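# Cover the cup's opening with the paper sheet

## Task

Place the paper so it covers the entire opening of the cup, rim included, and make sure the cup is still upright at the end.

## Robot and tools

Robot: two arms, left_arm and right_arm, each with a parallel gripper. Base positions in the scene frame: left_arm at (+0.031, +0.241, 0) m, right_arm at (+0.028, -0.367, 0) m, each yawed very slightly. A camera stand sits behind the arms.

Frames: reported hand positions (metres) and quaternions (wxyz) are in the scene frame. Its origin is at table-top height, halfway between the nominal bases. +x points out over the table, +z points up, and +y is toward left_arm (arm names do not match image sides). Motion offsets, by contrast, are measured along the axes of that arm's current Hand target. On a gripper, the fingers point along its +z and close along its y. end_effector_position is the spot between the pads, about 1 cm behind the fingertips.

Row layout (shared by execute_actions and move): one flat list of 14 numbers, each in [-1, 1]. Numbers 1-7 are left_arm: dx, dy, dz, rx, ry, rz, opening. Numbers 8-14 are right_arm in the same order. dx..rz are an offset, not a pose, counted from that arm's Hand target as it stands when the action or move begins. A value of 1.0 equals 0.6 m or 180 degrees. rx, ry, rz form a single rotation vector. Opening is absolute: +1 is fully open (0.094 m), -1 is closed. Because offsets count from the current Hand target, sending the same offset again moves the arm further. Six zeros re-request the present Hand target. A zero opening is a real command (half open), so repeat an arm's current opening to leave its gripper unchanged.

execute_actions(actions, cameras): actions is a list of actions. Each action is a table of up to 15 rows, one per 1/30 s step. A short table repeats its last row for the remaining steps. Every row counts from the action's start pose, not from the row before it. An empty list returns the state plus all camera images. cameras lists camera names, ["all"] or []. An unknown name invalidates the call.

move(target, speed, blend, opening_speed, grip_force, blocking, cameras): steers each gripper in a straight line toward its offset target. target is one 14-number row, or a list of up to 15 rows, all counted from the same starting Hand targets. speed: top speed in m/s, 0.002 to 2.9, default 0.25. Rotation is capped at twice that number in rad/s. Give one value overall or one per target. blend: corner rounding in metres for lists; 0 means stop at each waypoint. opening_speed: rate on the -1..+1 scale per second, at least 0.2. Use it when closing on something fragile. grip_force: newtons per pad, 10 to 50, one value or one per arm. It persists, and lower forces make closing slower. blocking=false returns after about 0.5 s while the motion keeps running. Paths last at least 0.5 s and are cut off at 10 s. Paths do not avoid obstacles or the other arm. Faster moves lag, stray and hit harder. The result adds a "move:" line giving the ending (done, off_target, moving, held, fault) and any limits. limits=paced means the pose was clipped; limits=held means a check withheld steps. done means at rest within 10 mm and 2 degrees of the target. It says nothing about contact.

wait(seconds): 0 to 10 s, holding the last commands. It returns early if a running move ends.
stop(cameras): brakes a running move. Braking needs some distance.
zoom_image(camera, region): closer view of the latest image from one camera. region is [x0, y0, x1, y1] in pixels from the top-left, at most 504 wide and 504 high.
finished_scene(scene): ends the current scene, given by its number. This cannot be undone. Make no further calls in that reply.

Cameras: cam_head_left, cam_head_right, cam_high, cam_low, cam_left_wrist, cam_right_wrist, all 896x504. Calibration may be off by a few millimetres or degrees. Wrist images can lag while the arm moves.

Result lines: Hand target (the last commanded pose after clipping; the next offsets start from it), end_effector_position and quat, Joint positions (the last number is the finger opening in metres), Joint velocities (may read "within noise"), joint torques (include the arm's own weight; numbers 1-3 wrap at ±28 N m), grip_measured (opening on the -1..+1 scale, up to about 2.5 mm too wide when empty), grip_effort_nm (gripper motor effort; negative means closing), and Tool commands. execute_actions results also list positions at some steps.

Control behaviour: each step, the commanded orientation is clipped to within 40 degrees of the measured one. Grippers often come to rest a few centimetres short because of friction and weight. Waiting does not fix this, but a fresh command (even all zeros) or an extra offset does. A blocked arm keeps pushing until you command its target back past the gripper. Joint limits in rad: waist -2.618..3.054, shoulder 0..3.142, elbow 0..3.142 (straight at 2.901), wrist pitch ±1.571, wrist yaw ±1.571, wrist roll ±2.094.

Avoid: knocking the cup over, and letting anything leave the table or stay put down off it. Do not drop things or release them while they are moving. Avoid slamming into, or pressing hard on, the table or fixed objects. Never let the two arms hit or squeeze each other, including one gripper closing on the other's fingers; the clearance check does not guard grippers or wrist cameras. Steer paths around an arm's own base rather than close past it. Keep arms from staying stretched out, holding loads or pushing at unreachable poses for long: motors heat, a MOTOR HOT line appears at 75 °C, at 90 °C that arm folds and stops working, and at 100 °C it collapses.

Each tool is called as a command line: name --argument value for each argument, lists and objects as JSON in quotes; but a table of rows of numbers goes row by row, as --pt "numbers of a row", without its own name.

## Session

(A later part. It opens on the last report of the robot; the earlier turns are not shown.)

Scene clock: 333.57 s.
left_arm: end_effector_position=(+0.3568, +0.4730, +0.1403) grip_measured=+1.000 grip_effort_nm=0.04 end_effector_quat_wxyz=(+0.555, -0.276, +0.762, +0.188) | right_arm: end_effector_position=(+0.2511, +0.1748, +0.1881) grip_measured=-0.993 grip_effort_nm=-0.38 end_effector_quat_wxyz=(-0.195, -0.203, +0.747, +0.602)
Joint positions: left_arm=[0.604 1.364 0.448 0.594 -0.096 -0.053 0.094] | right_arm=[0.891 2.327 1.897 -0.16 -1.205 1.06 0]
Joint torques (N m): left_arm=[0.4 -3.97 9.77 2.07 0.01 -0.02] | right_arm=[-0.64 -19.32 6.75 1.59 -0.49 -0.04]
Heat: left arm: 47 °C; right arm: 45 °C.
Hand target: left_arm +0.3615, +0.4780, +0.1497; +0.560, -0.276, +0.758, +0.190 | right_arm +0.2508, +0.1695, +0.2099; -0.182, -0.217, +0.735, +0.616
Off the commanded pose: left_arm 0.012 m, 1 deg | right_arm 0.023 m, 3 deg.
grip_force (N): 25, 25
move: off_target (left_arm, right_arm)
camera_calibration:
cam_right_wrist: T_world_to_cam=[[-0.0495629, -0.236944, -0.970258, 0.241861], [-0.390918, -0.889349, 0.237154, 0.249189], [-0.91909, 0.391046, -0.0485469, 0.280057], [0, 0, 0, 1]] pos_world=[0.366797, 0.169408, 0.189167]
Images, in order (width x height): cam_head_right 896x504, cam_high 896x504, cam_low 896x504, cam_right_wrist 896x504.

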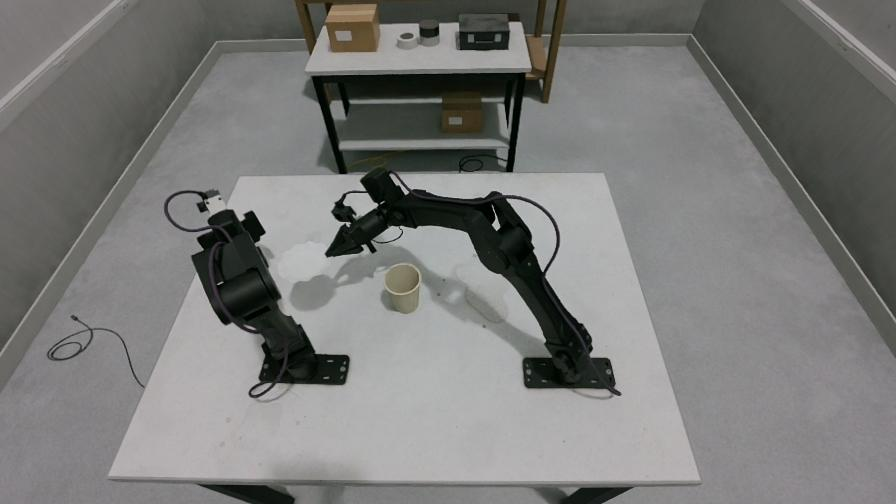

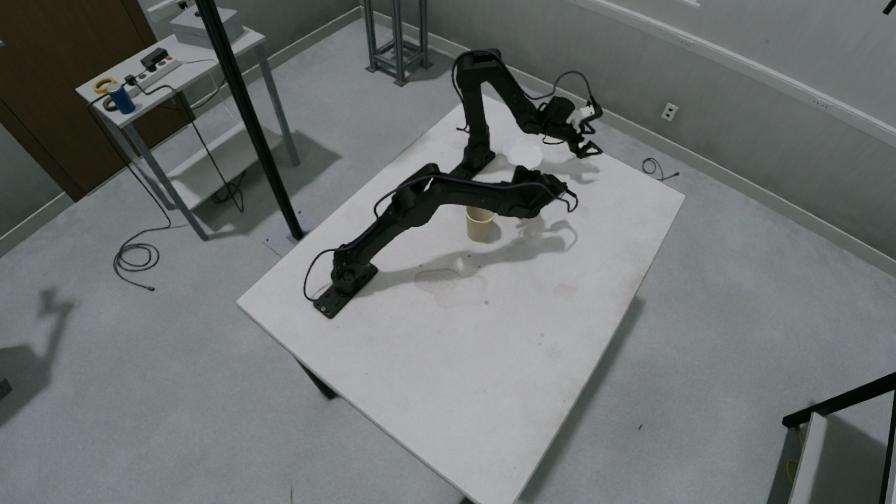

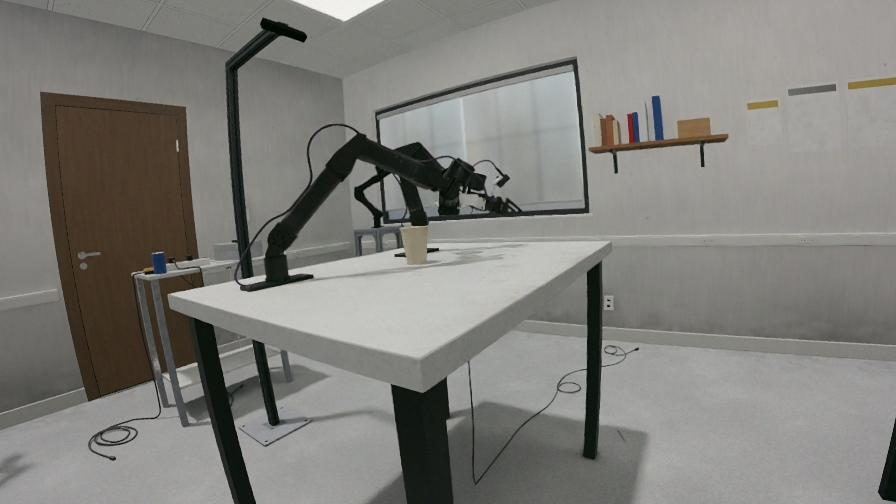

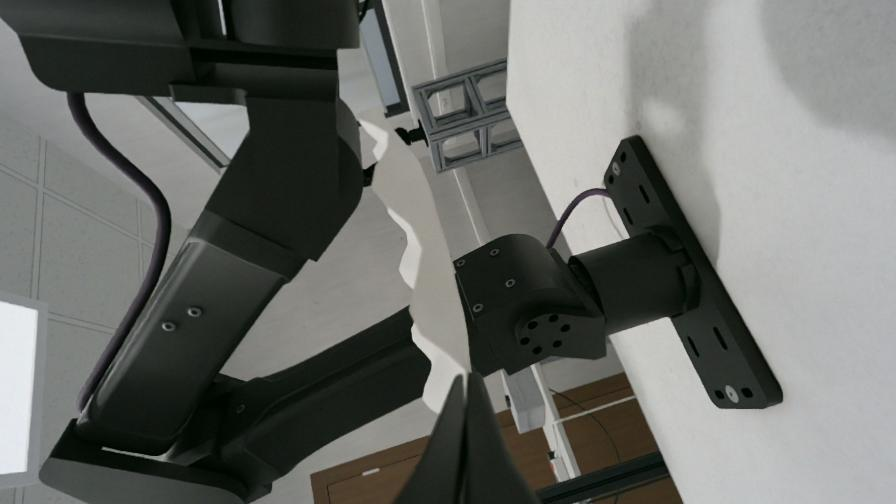

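move --pt "0 0 0 0 0 0 1.0 0.1125 0.0113 -0.1287 -0.0055 -0.0714 0.0113 -1.0" --pt "0 0 0 0 0 0 1.0 0.2465 -0.0203 -0.2603 -0.0109 -0.1427 0.0226 -1.0" --speed 0.15 --blend '[0.03, 0]' --cameras '["cam_right_wrist","cam_low","cam_head_right","cam_high","cam_head_left"]'

zoom_image --camera "cam_head_right" --region '[340, 210, 460, 320]'

zoom_image --camera "cam_low" --region '[355, 170, 495, 275]'

zoom_image --camera "cam_head_left" --region '[340, 210, 460, 320]'

zoom_image --camera "cam_high" --region '[420, 150, 560, 270]'

Scene clock: 373.23 s.
left_arm: end_effector_position=(+0.3568, +0.4730, +0.1403) grip_measured=+1.000 grip_effort_nm=0.04 end_effector_quat_wxyz=(+0.555, -0.276, +0.762, +0.188) | right_arm: end_effector_position=(+0.2113, -0.0391, +0.2213) grip_measured=-0.993 grip_effort_nm=-0.38 end_effector_quat_wxyz=(-0.052, -0.041, +0.758, +0.649)
Joint positions: left_arm=[0.604 1.364 0.448 0.594 -0.096 -0.053 0.094] | right_arm=[0.631 1.343 0.672 0.357 -1.057 1.321 0]
Joint torques (N m): left_arm=[0.39 -3.96 9.77 2.05 0.01 -0.02] | right_arm=[-0.49 -6.9 6.5 1.87 -0.15 -0.06]
Heat: left arm: 47 °C; right arm: 41 °C.
Hand target: left_arm +0.3615, +0.4780, +0.1497; +0.560, -0.276, +0.758, +0.190 | right_arm +0.2115, -0.0418, +0.2253; -0.040, -0.046, +0.754, +0.654
Off the commanded pose: left_arm 0.012 m, 1 deg | right_arm 0.005 m, 2 deg.
grip_force (N): 25, 25
move: off_target (left_arm)
camera_calibration:
cam_right_wrist: T_world_to_cam=[[-0.132366, -0.144262, -0.980647, 0.244828], [-0.735784, -0.648615, 0.194732, 0.127215], [-0.664155, 0.74732, -0.0202912, 0.282645], [0, 0, 0, 1]] pos_world=[0.31373, -0.0933934, 0.221053]
Images, in order (width x height): cam_head_left 896x504, cam_head_right 896x504, cam_high 896x504, cam_low 896x504, cam_right_wrist 896x504.

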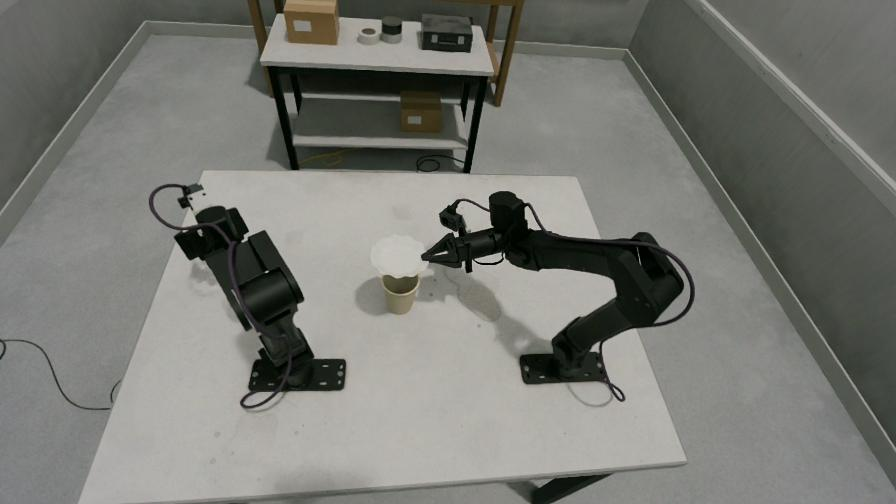

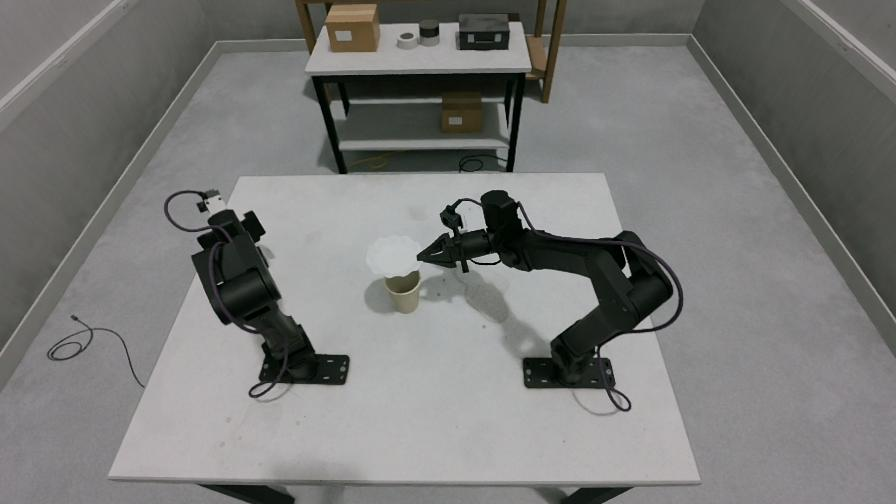

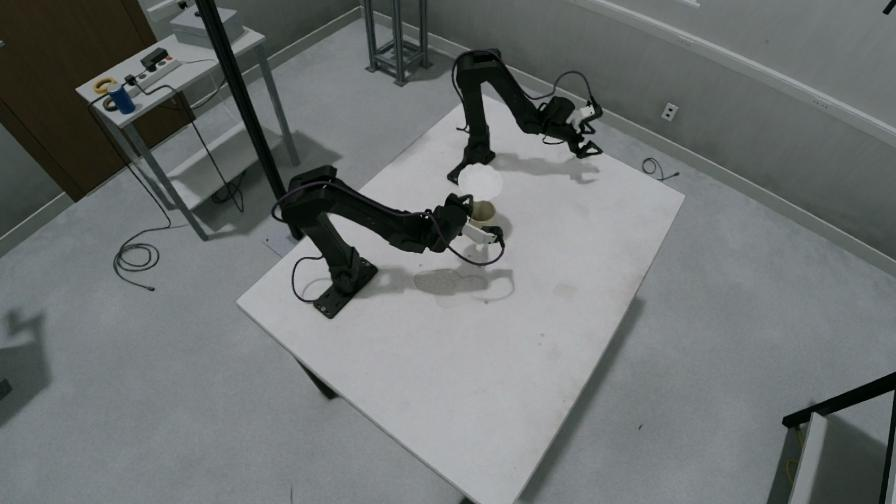

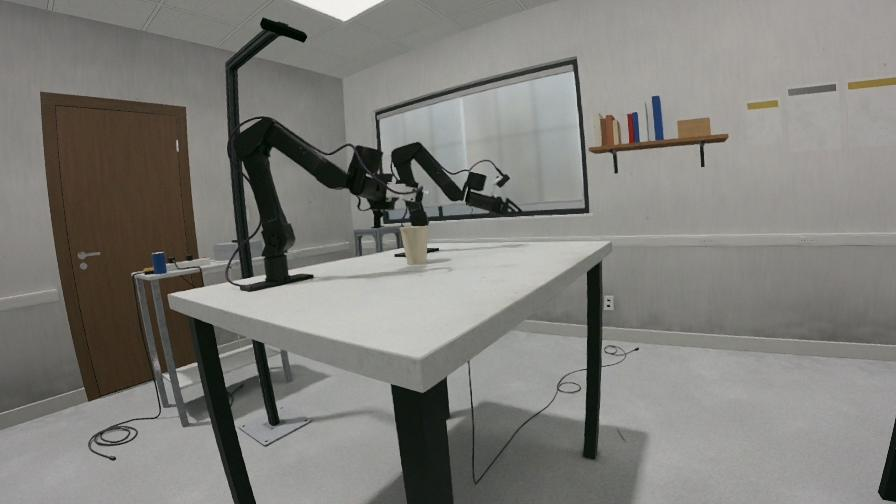

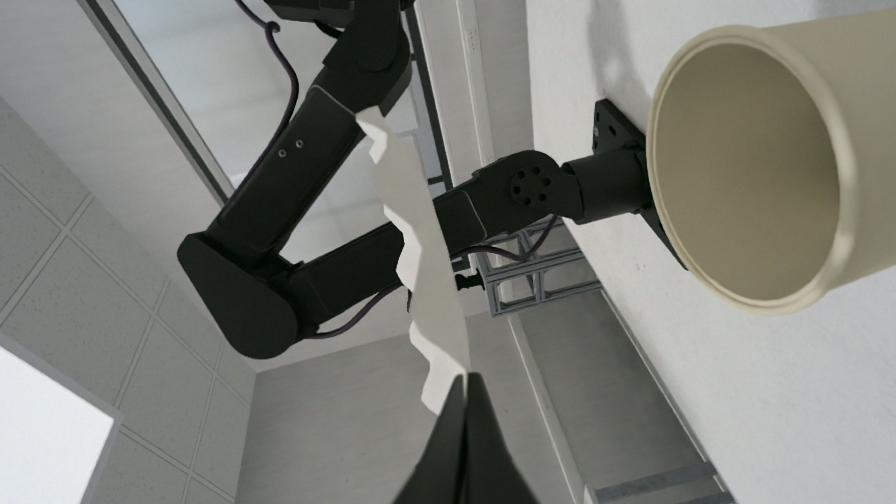

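Scaled by 4.200 from the camera's 896x504 image, which has a finer 1280x720 frame.

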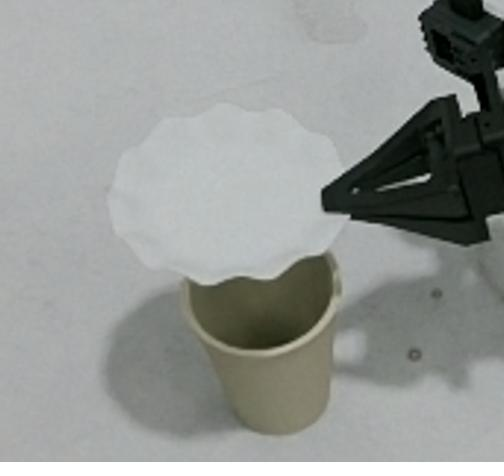

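Scaled by 3.600 from the camera's 896x504 image, which has a finer 1280x720 frame.

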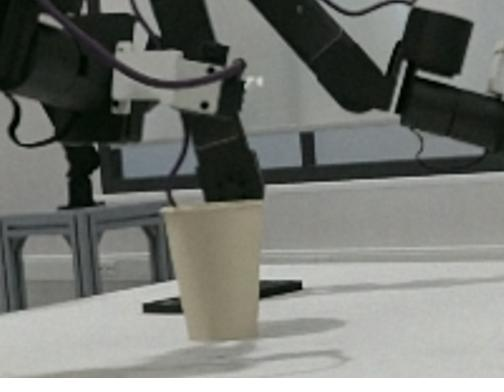

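Scaled by 4.200 from the camera's 896x504 image, which has a finer 1280x720 frame.

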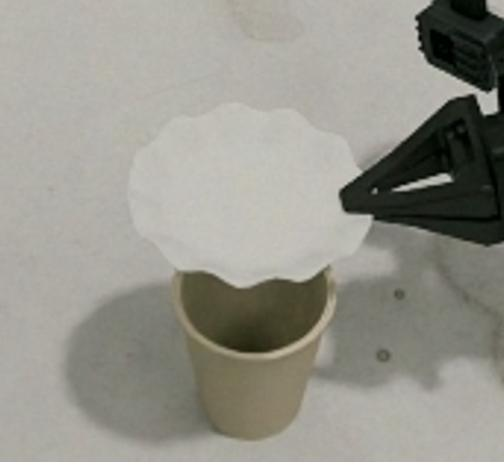

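Scaled by 3.600 from the camera's 896x504 image, which has a finer 1280x720 frame.

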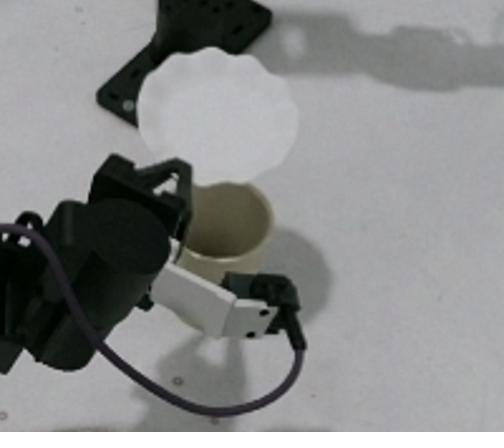

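move --target '[0,0,0,0,0,0,1.0, 0.0027, -0.1202, -0.0048, -0.025,0,0,-1.0]' --speed 0.08 --cameras '["cam_right_wrist","cam_low","cam_head_right","cam_high","cam_head_left"]'

zoom_image --camera "cam_head_right" --region '[340, 210, 460, 320]'

zoom_image --camera "cam_low" --region '[355, 170, 495, 275]'

zoom_image --camera "cam_head_left" --region '[340, 210, 460, 320]'

zoom_image --camera "cam_high" --region '[420, 150, 560, 270]'

Scene clock: 435.17 s.
left_arm: end_effector_position=(+0.3568, +0.4730, +0.1403) grip_measured=+1.000 grip_effort_nm=0.04 end_effector_quat_wxyz=(+0.555, -0.276, +0.762, +0.188) | right_arm: end_effector_position=(+0.2124, -0.0523, +0.1591) grip_measured=-0.993 grip_effort_nm=-0.38 end_effector_quat_wxyz=(-0.039, -0.044, +0.727, +0.684)
Joint positions: left_arm=[0.604 1.364 0.448 0.594 -0.096 -0.053 0.094] | right_arm=[0.584 1.595 0.422 1.035 -1.105 1.444 0]
Joint torques (N m): left_arm=[0.4 -3.96 9.78 2.06 0.01 -0.03] | right_arm=[-0.66 -4.72 4.77 1.8 -0.2 -0.05]
Heat: left arm: 47 °C; right arm: 38 °C.
Hand target: left_arm +0.3615, +0.4780, +0.1497; +0.560, -0.276, +0.758, +0.190 | right_arm +0.2115, -0.0549, +0.1543; -0.041, -0.044, +0.727, +0.683
Off the commanded pose: left_arm 0.012 m, 1 deg | right_arm 0.006 m, 0 deg.
grip_force (N): 25, 25
move: off_target (left_arm)
camera_calibration:
cam_right_wrist: T_world_to_cam=[[-0.1164, -0.0503183, -0.991927, 0.185335], [-0.747117, -0.653618, 0.120829, 0.1454], [-0.654422, 0.75515, 0.0384873, 0.280966], [0, 0, 0, 1]] pos_world=[0.314074, -0.107809, 0.155457]
Images, in order (width x height): cam_head_left 896x504, cam_head_right 896x504, cam_high 896x504, cam_low 896x504, cam_right_wrist 896x504.

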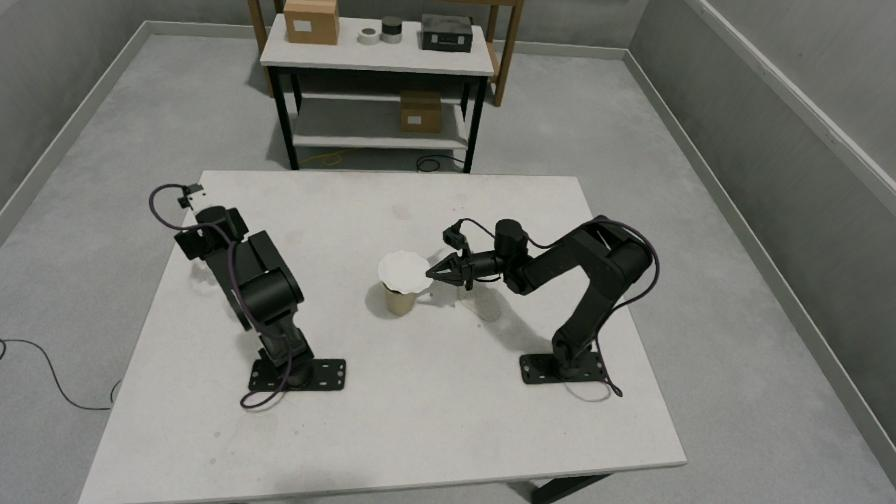

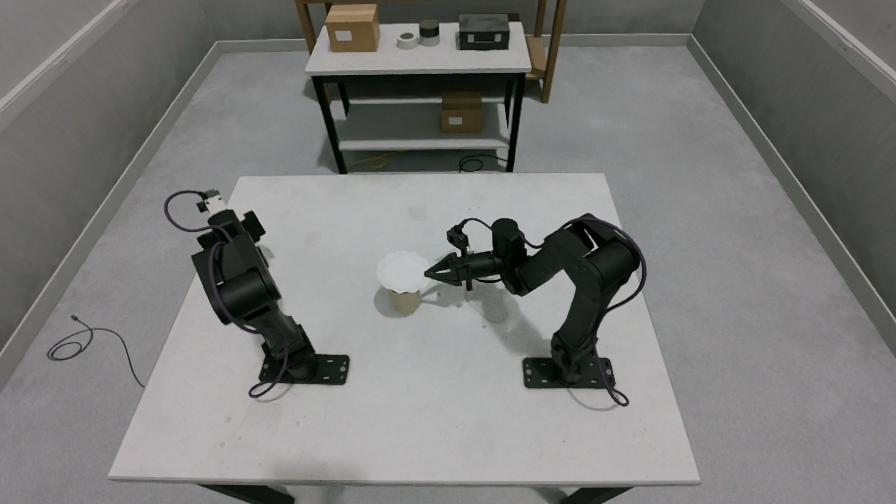

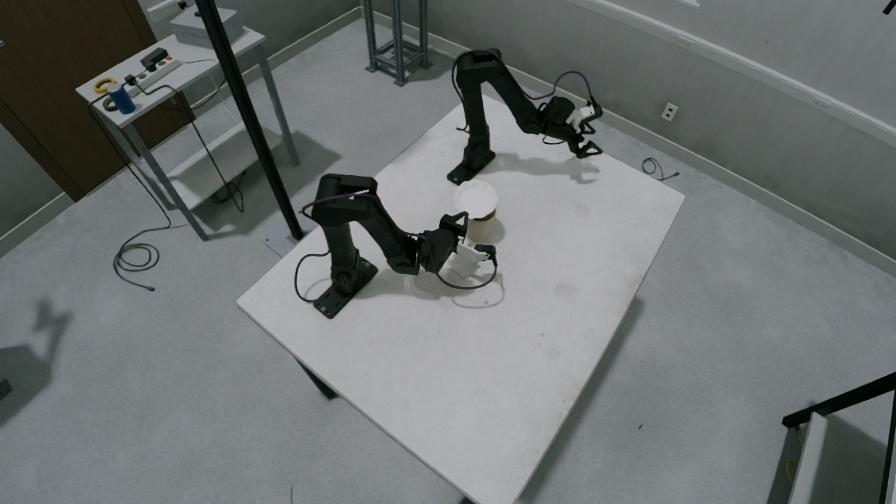

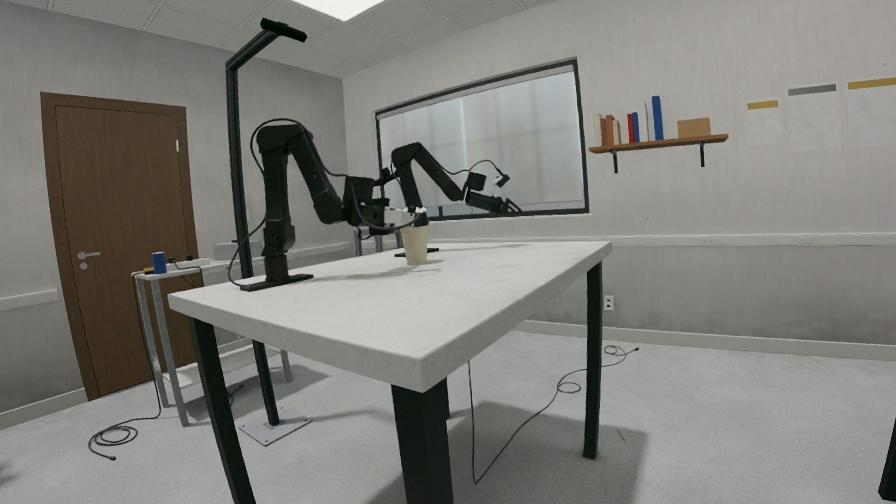

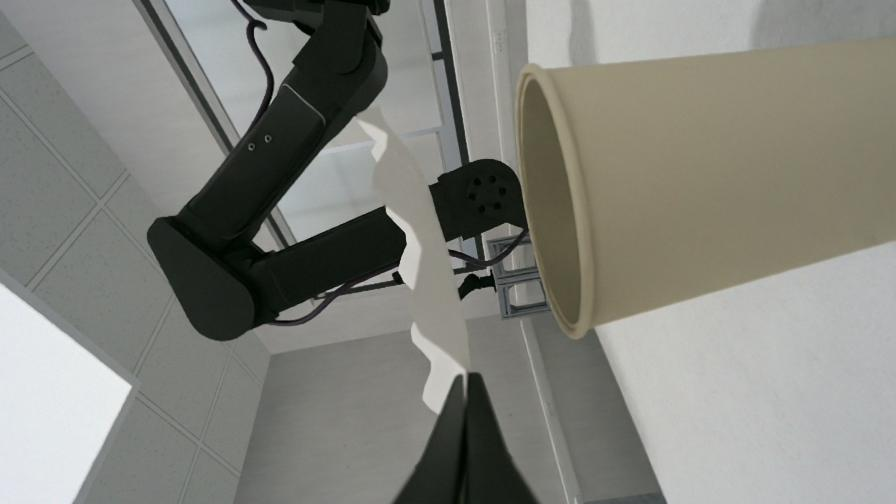

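Scaled by 4.200 from the camera's 896x504 image, which has a finer 1280x720 frame.

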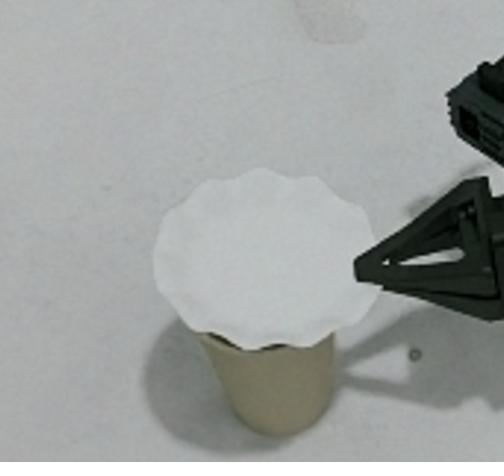

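Scaled by 3.600 from the camera's 896x504 image, which has a finer 1280x720 frame.

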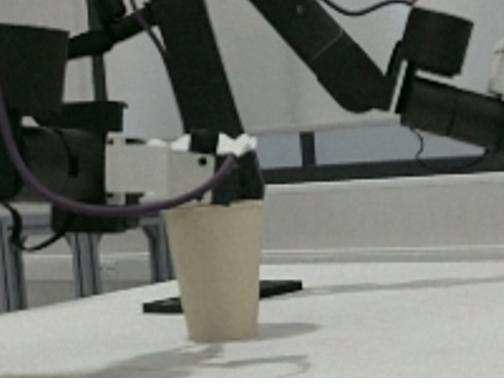

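Scaled by 4.200 from the camera's 896x504 image, which has a finer 1280x720 frame.

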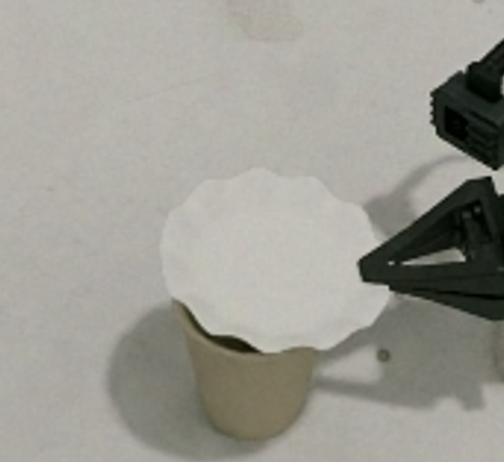

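Scaled by 3.600 from the camera's 896x504 image, which has a finer 1280x720 frame.

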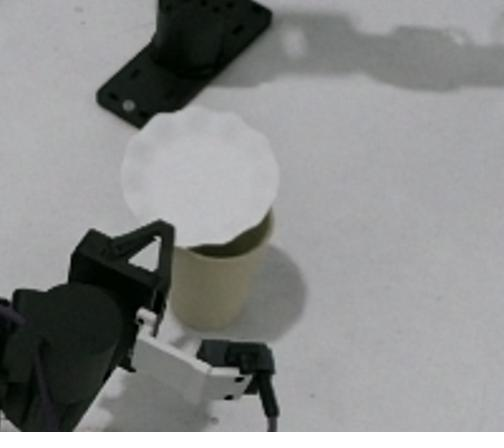

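move --target '[0,0,0,0,0,0,1.0, -0.0302, -0.0395, 0.0088, 0.0833,0,0,-1.0]' --speed 0.08 --cameras '["cam_right_wrist","cam_low","cam_head_right","cam_high","cam_head_left"]'

zoom_image --camera "cam_head_right" --region '[340, 210, 460, 320]'

zoom_image --camera "cam_low" --region '[355, 170, 495, 275]'

zoom_image --camera "cam_head_left" --region '[340, 210, 460, 320]'

zoom_image --camera "cam_high" --region '[420, 150, 560, 270]'

Scene clock: 472.87 s.
left_arm: end_effector_position=(+0.3568, +0.4730, +0.1403) grip_measured=+1.000 grip_effort_nm=0.04 end_effector_quat_wxyz=(+0.555, -0.276, +0.762, +0.188) | right_arm: end_effector_position=(+0.2275, -0.0521, +0.1190) grip_measured=-0.993 grip_effort_nm=-0.38 end_effector_quat_wxyz=(-0.047, -0.035, +0.814, +0.578)
Joint positions: left_arm=[0.604 1.364 0.448 0.594 -0.096 -0.053 0.094] | right_arm=[0.584 1.552 0.618 0.27 -1.013 1.023 0]
Joint torques (N m): left_arm=[0.42 -3.99 9.76 2.05 0.01 -0.03] | right_arm=[0.65 -8.39 8.36 1.22 -0.33 -0.22]
Heat: left arm: 47 °C; right arm: 39 °C.
Hand target: left_arm +0.3615, +0.4780, +0.1497; +0.560, -0.276, +0.758, +0.190 | right_arm +0.2290, -0.0490, +0.1302; -0.035, -0.049, +0.810, +0.583
Off the commanded pose: left_arm 0.012 m, 1 deg | right_arm 0.012 m, 2 deg.
grip_force (N): 25, 25
move: off_target (left_arm, right_arm)
camera_calibration:
cam_right_wrist: T_world_to_cam=[[-0.125291, -0.315996, -0.940451, 0.129411], [-0.747044, -0.593727, 0.29902, 0.143627], [-0.652861, 0.740023, -0.161674, 0.314873], [0, 0, 0, 1]] pos_world=[0.329078, -0.106845, 0.129664]
Images, in order (width x height): cam_head_left 896x504, cam_head_right 896x504, cam_high 896x504, cam_low 896x504, cam_right_wrist 896x504.

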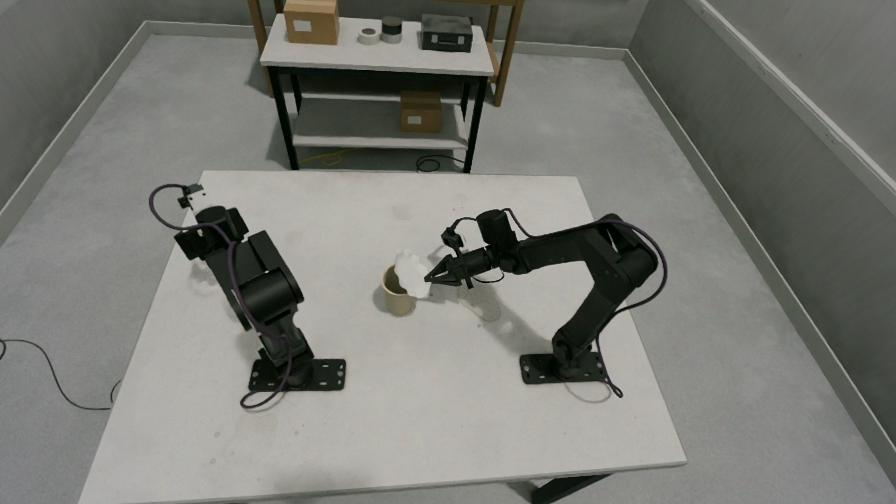

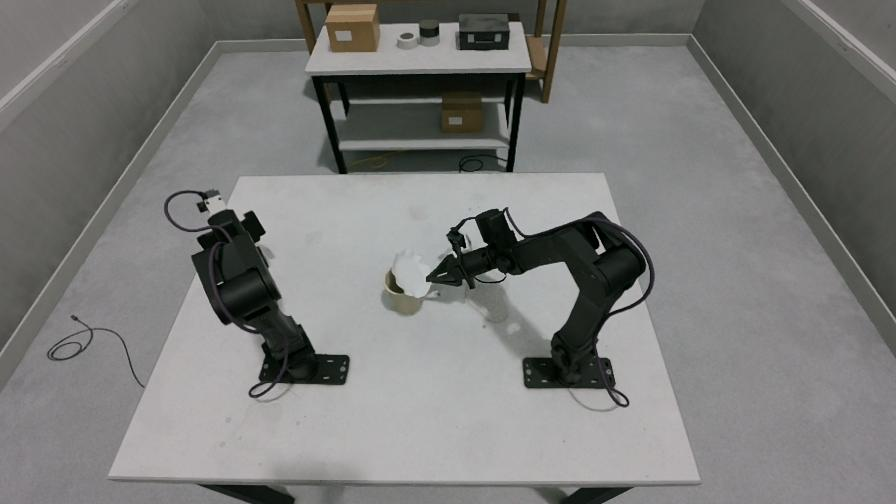

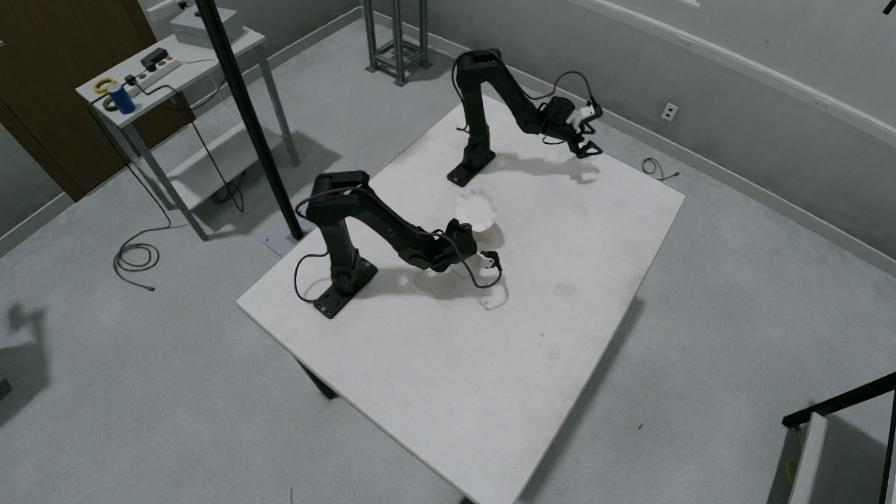

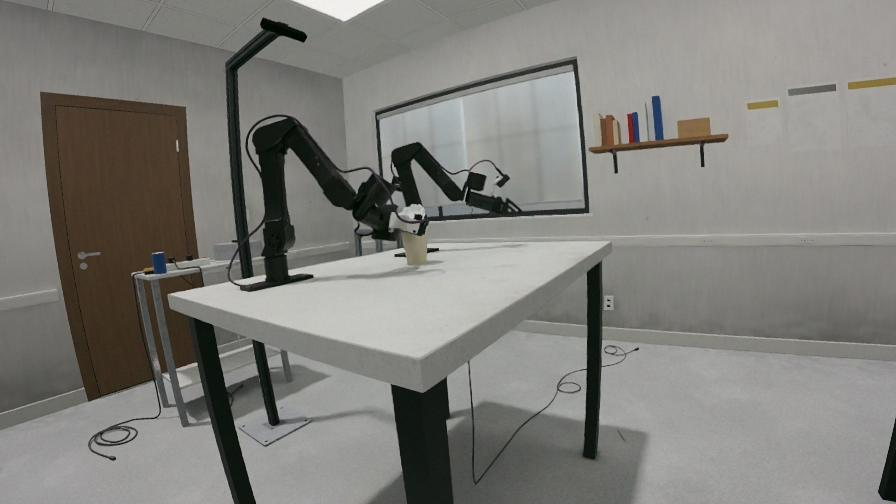

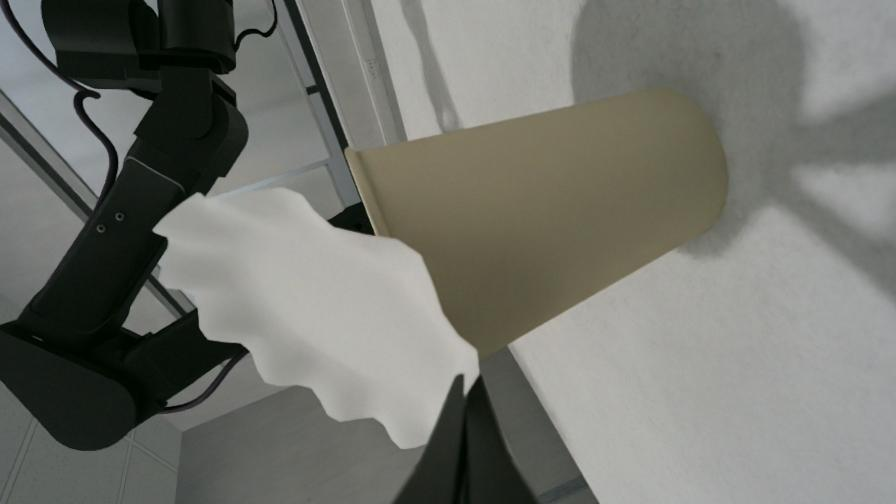

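Scaled by 4.200 from the camera's 896x504 image, which has a finer 1280x720 frame.

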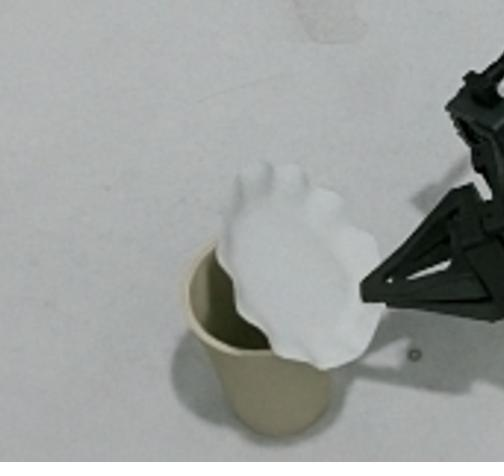

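Scaled by 3.600 from the camera's 896x504 image, which has a finer 1280x720 frame.

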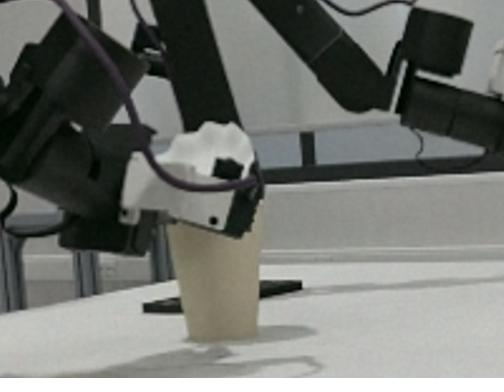

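Scaled by 4.200 from the camera's 896x504 image, which has a finer 1280x720 frame.

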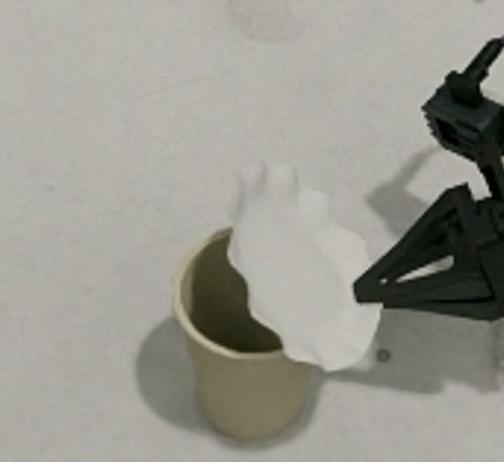

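Scaled by 3.600 from the camera's 896x504 image, which has a finer 1280x720 frame.

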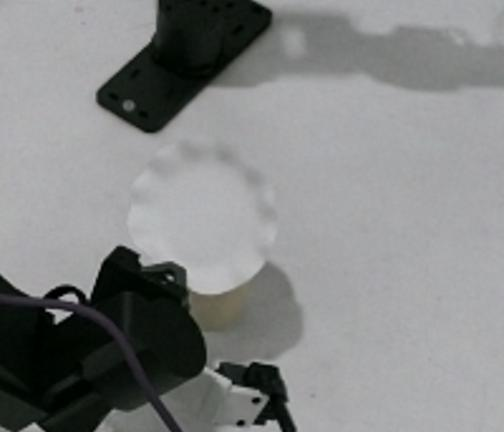

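move --target '[0,0,0,0,0,0,1.0, 0, 0.0477, -0.0152, 0,0,0,-1.0]' --speed 0.06 --cameras '["cam_right_wrist","cam_low","cam_head_right","cam_high","cam_head_left"]'

zoom_image --camera "cam_head_right" --region '[340, 210, 460, 320]'

zoom_image --camera "cam_low" --region '[355, 170, 495, 275]'

zoom_image --camera "cam_head_left" --region '[340, 210, 460, 320]'

zoom_image --camera "cam_high" --region '[420, 150, 560, 270]'

Scene clock: 485.03 s.
left_arm: end_effector_position=(+0.3568, +0.4730, +0.1403) grip_measured=+1.000 grip_effort_nm=0.04 end_effector_quat_wxyz=(+0.555, -0.276, +0.762, +0.188) | right_arm: end_effector_position=(+0.2293, -0.0512, +0.1486) grip_measured=-0.993 grip_effort_nm=-0.38 end_effector_quat_wxyz=(-0.046, -0.034, +0.814, +0.578)
Joint positions: left_arm=[0.604 1.364 0.448 0.594 -0.096 -0.053 0.094] | right_arm=[0.584 1.475 0.691 0.12 -1.011 1.023 0]
Joint torques (N m): left_arm=[0.39 -3.97 9.78 2.06 0.01 -0.03] | right_arm=[0.8 -8.09 8.79 1.23 -0.32 -0.17]
Heat: left arm: 47 °C; right arm: 38 °C.
Hand target: left_arm +0.3615, +0.4780, +0.1497; +0.560, -0.276, +0.758, +0.190 | right_arm +0.2289, -0.0485, +0.1602; -0.035, -0.049, +0.811, +0.583
Off the commanded pose: left_arm 0.012 m, 1 deg | right_arm 0.012 m, 2 deg.
grip_force (N): 25, 25
move: off_target (left_arm, right_arm)
camera_calibration:
cam_right_wrist: T_world_to_cam=[[-0.124257, -0.316364, -0.940465, 0.15758], [-0.748679, -0.592127, 0.298103, 0.137242], [-0.651184, 0.741147, -0.163279, 0.320117], [0, 0, 0, 1]] pos_world=[0.330785, -0.106137, 0.159555]
Images, in order (width x height): cam_head_left 896x504, cam_head_right 896x504, cam_high 896x504, cam_low 896x504, cam_right_wrist 896x504.

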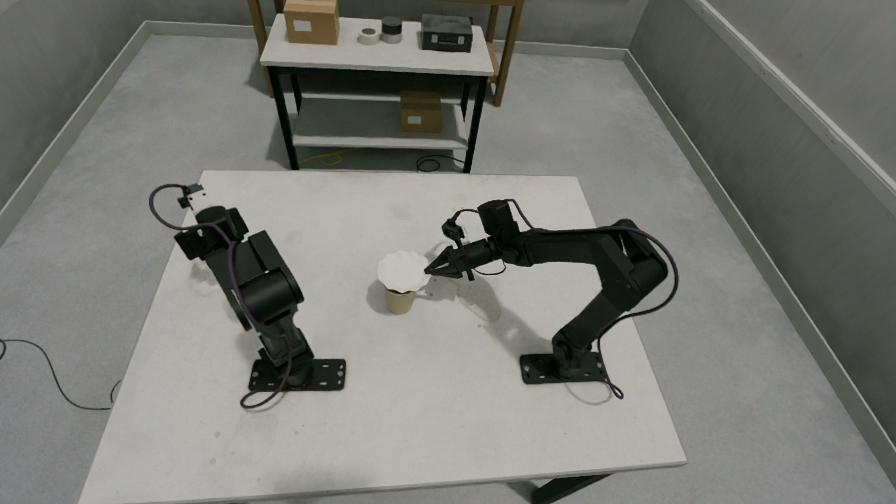

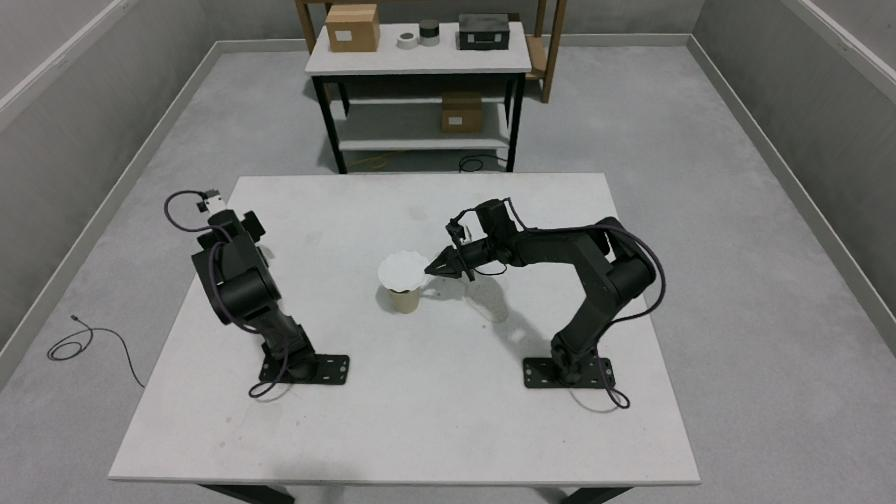

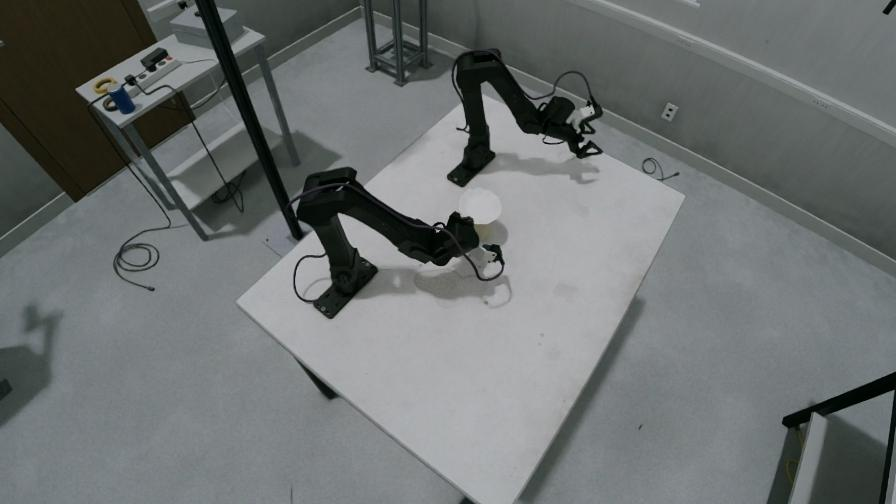

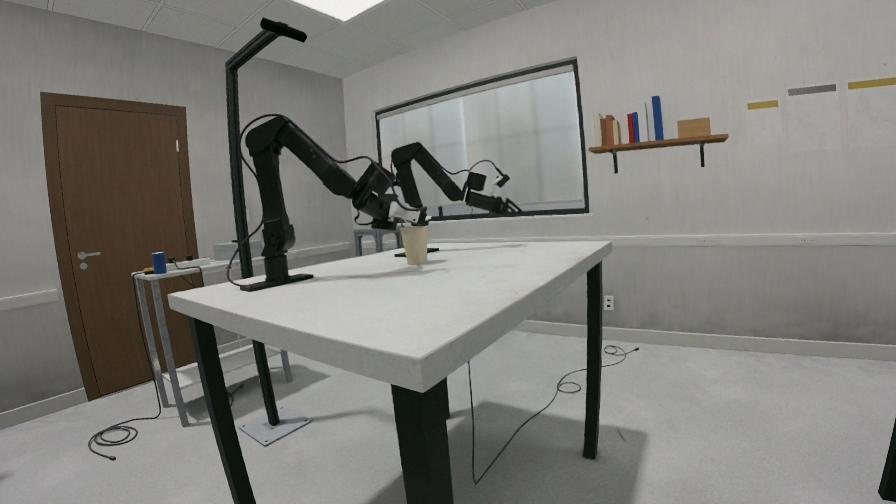

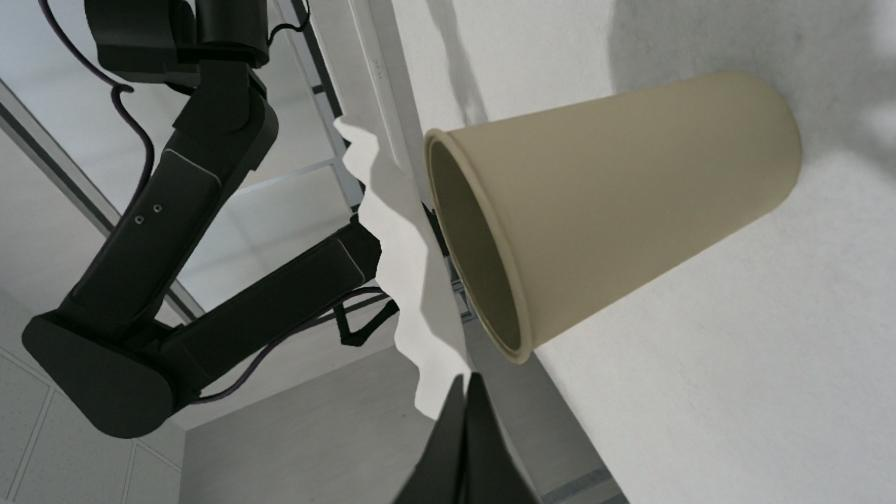

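Scaled by 4.200 from the camera's 896x504 image, which has a finer 1280x720 frame.

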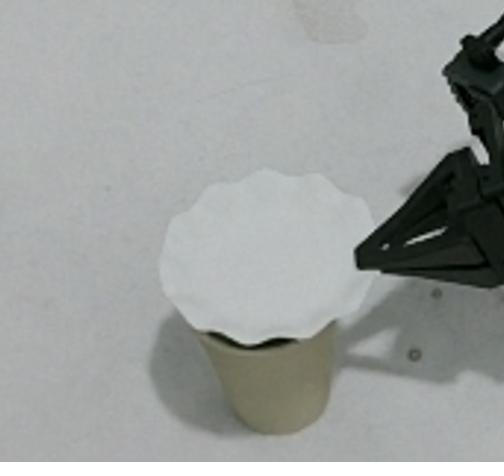

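Scaled by 3.600 from the camera's 896x504 image, which has a finer 1280x720 frame.

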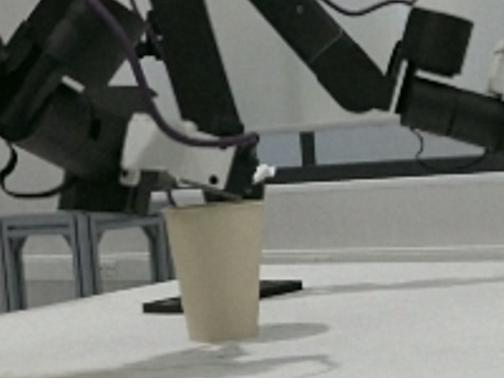

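Scaled by 4.200 from the camera's 896x504 image, which has a finer 1280x720 frame.

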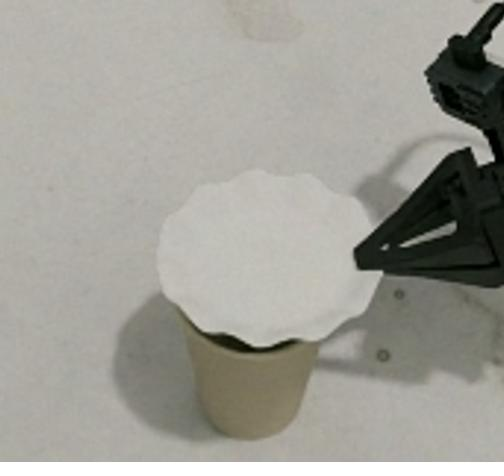

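Scaled by 3.600 from the camera's 896x504 image, which has a finer 1280x720 frame.

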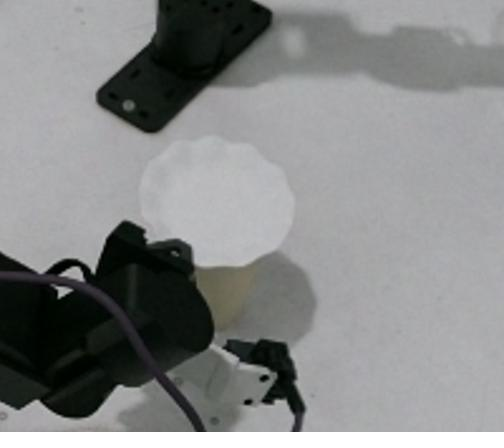

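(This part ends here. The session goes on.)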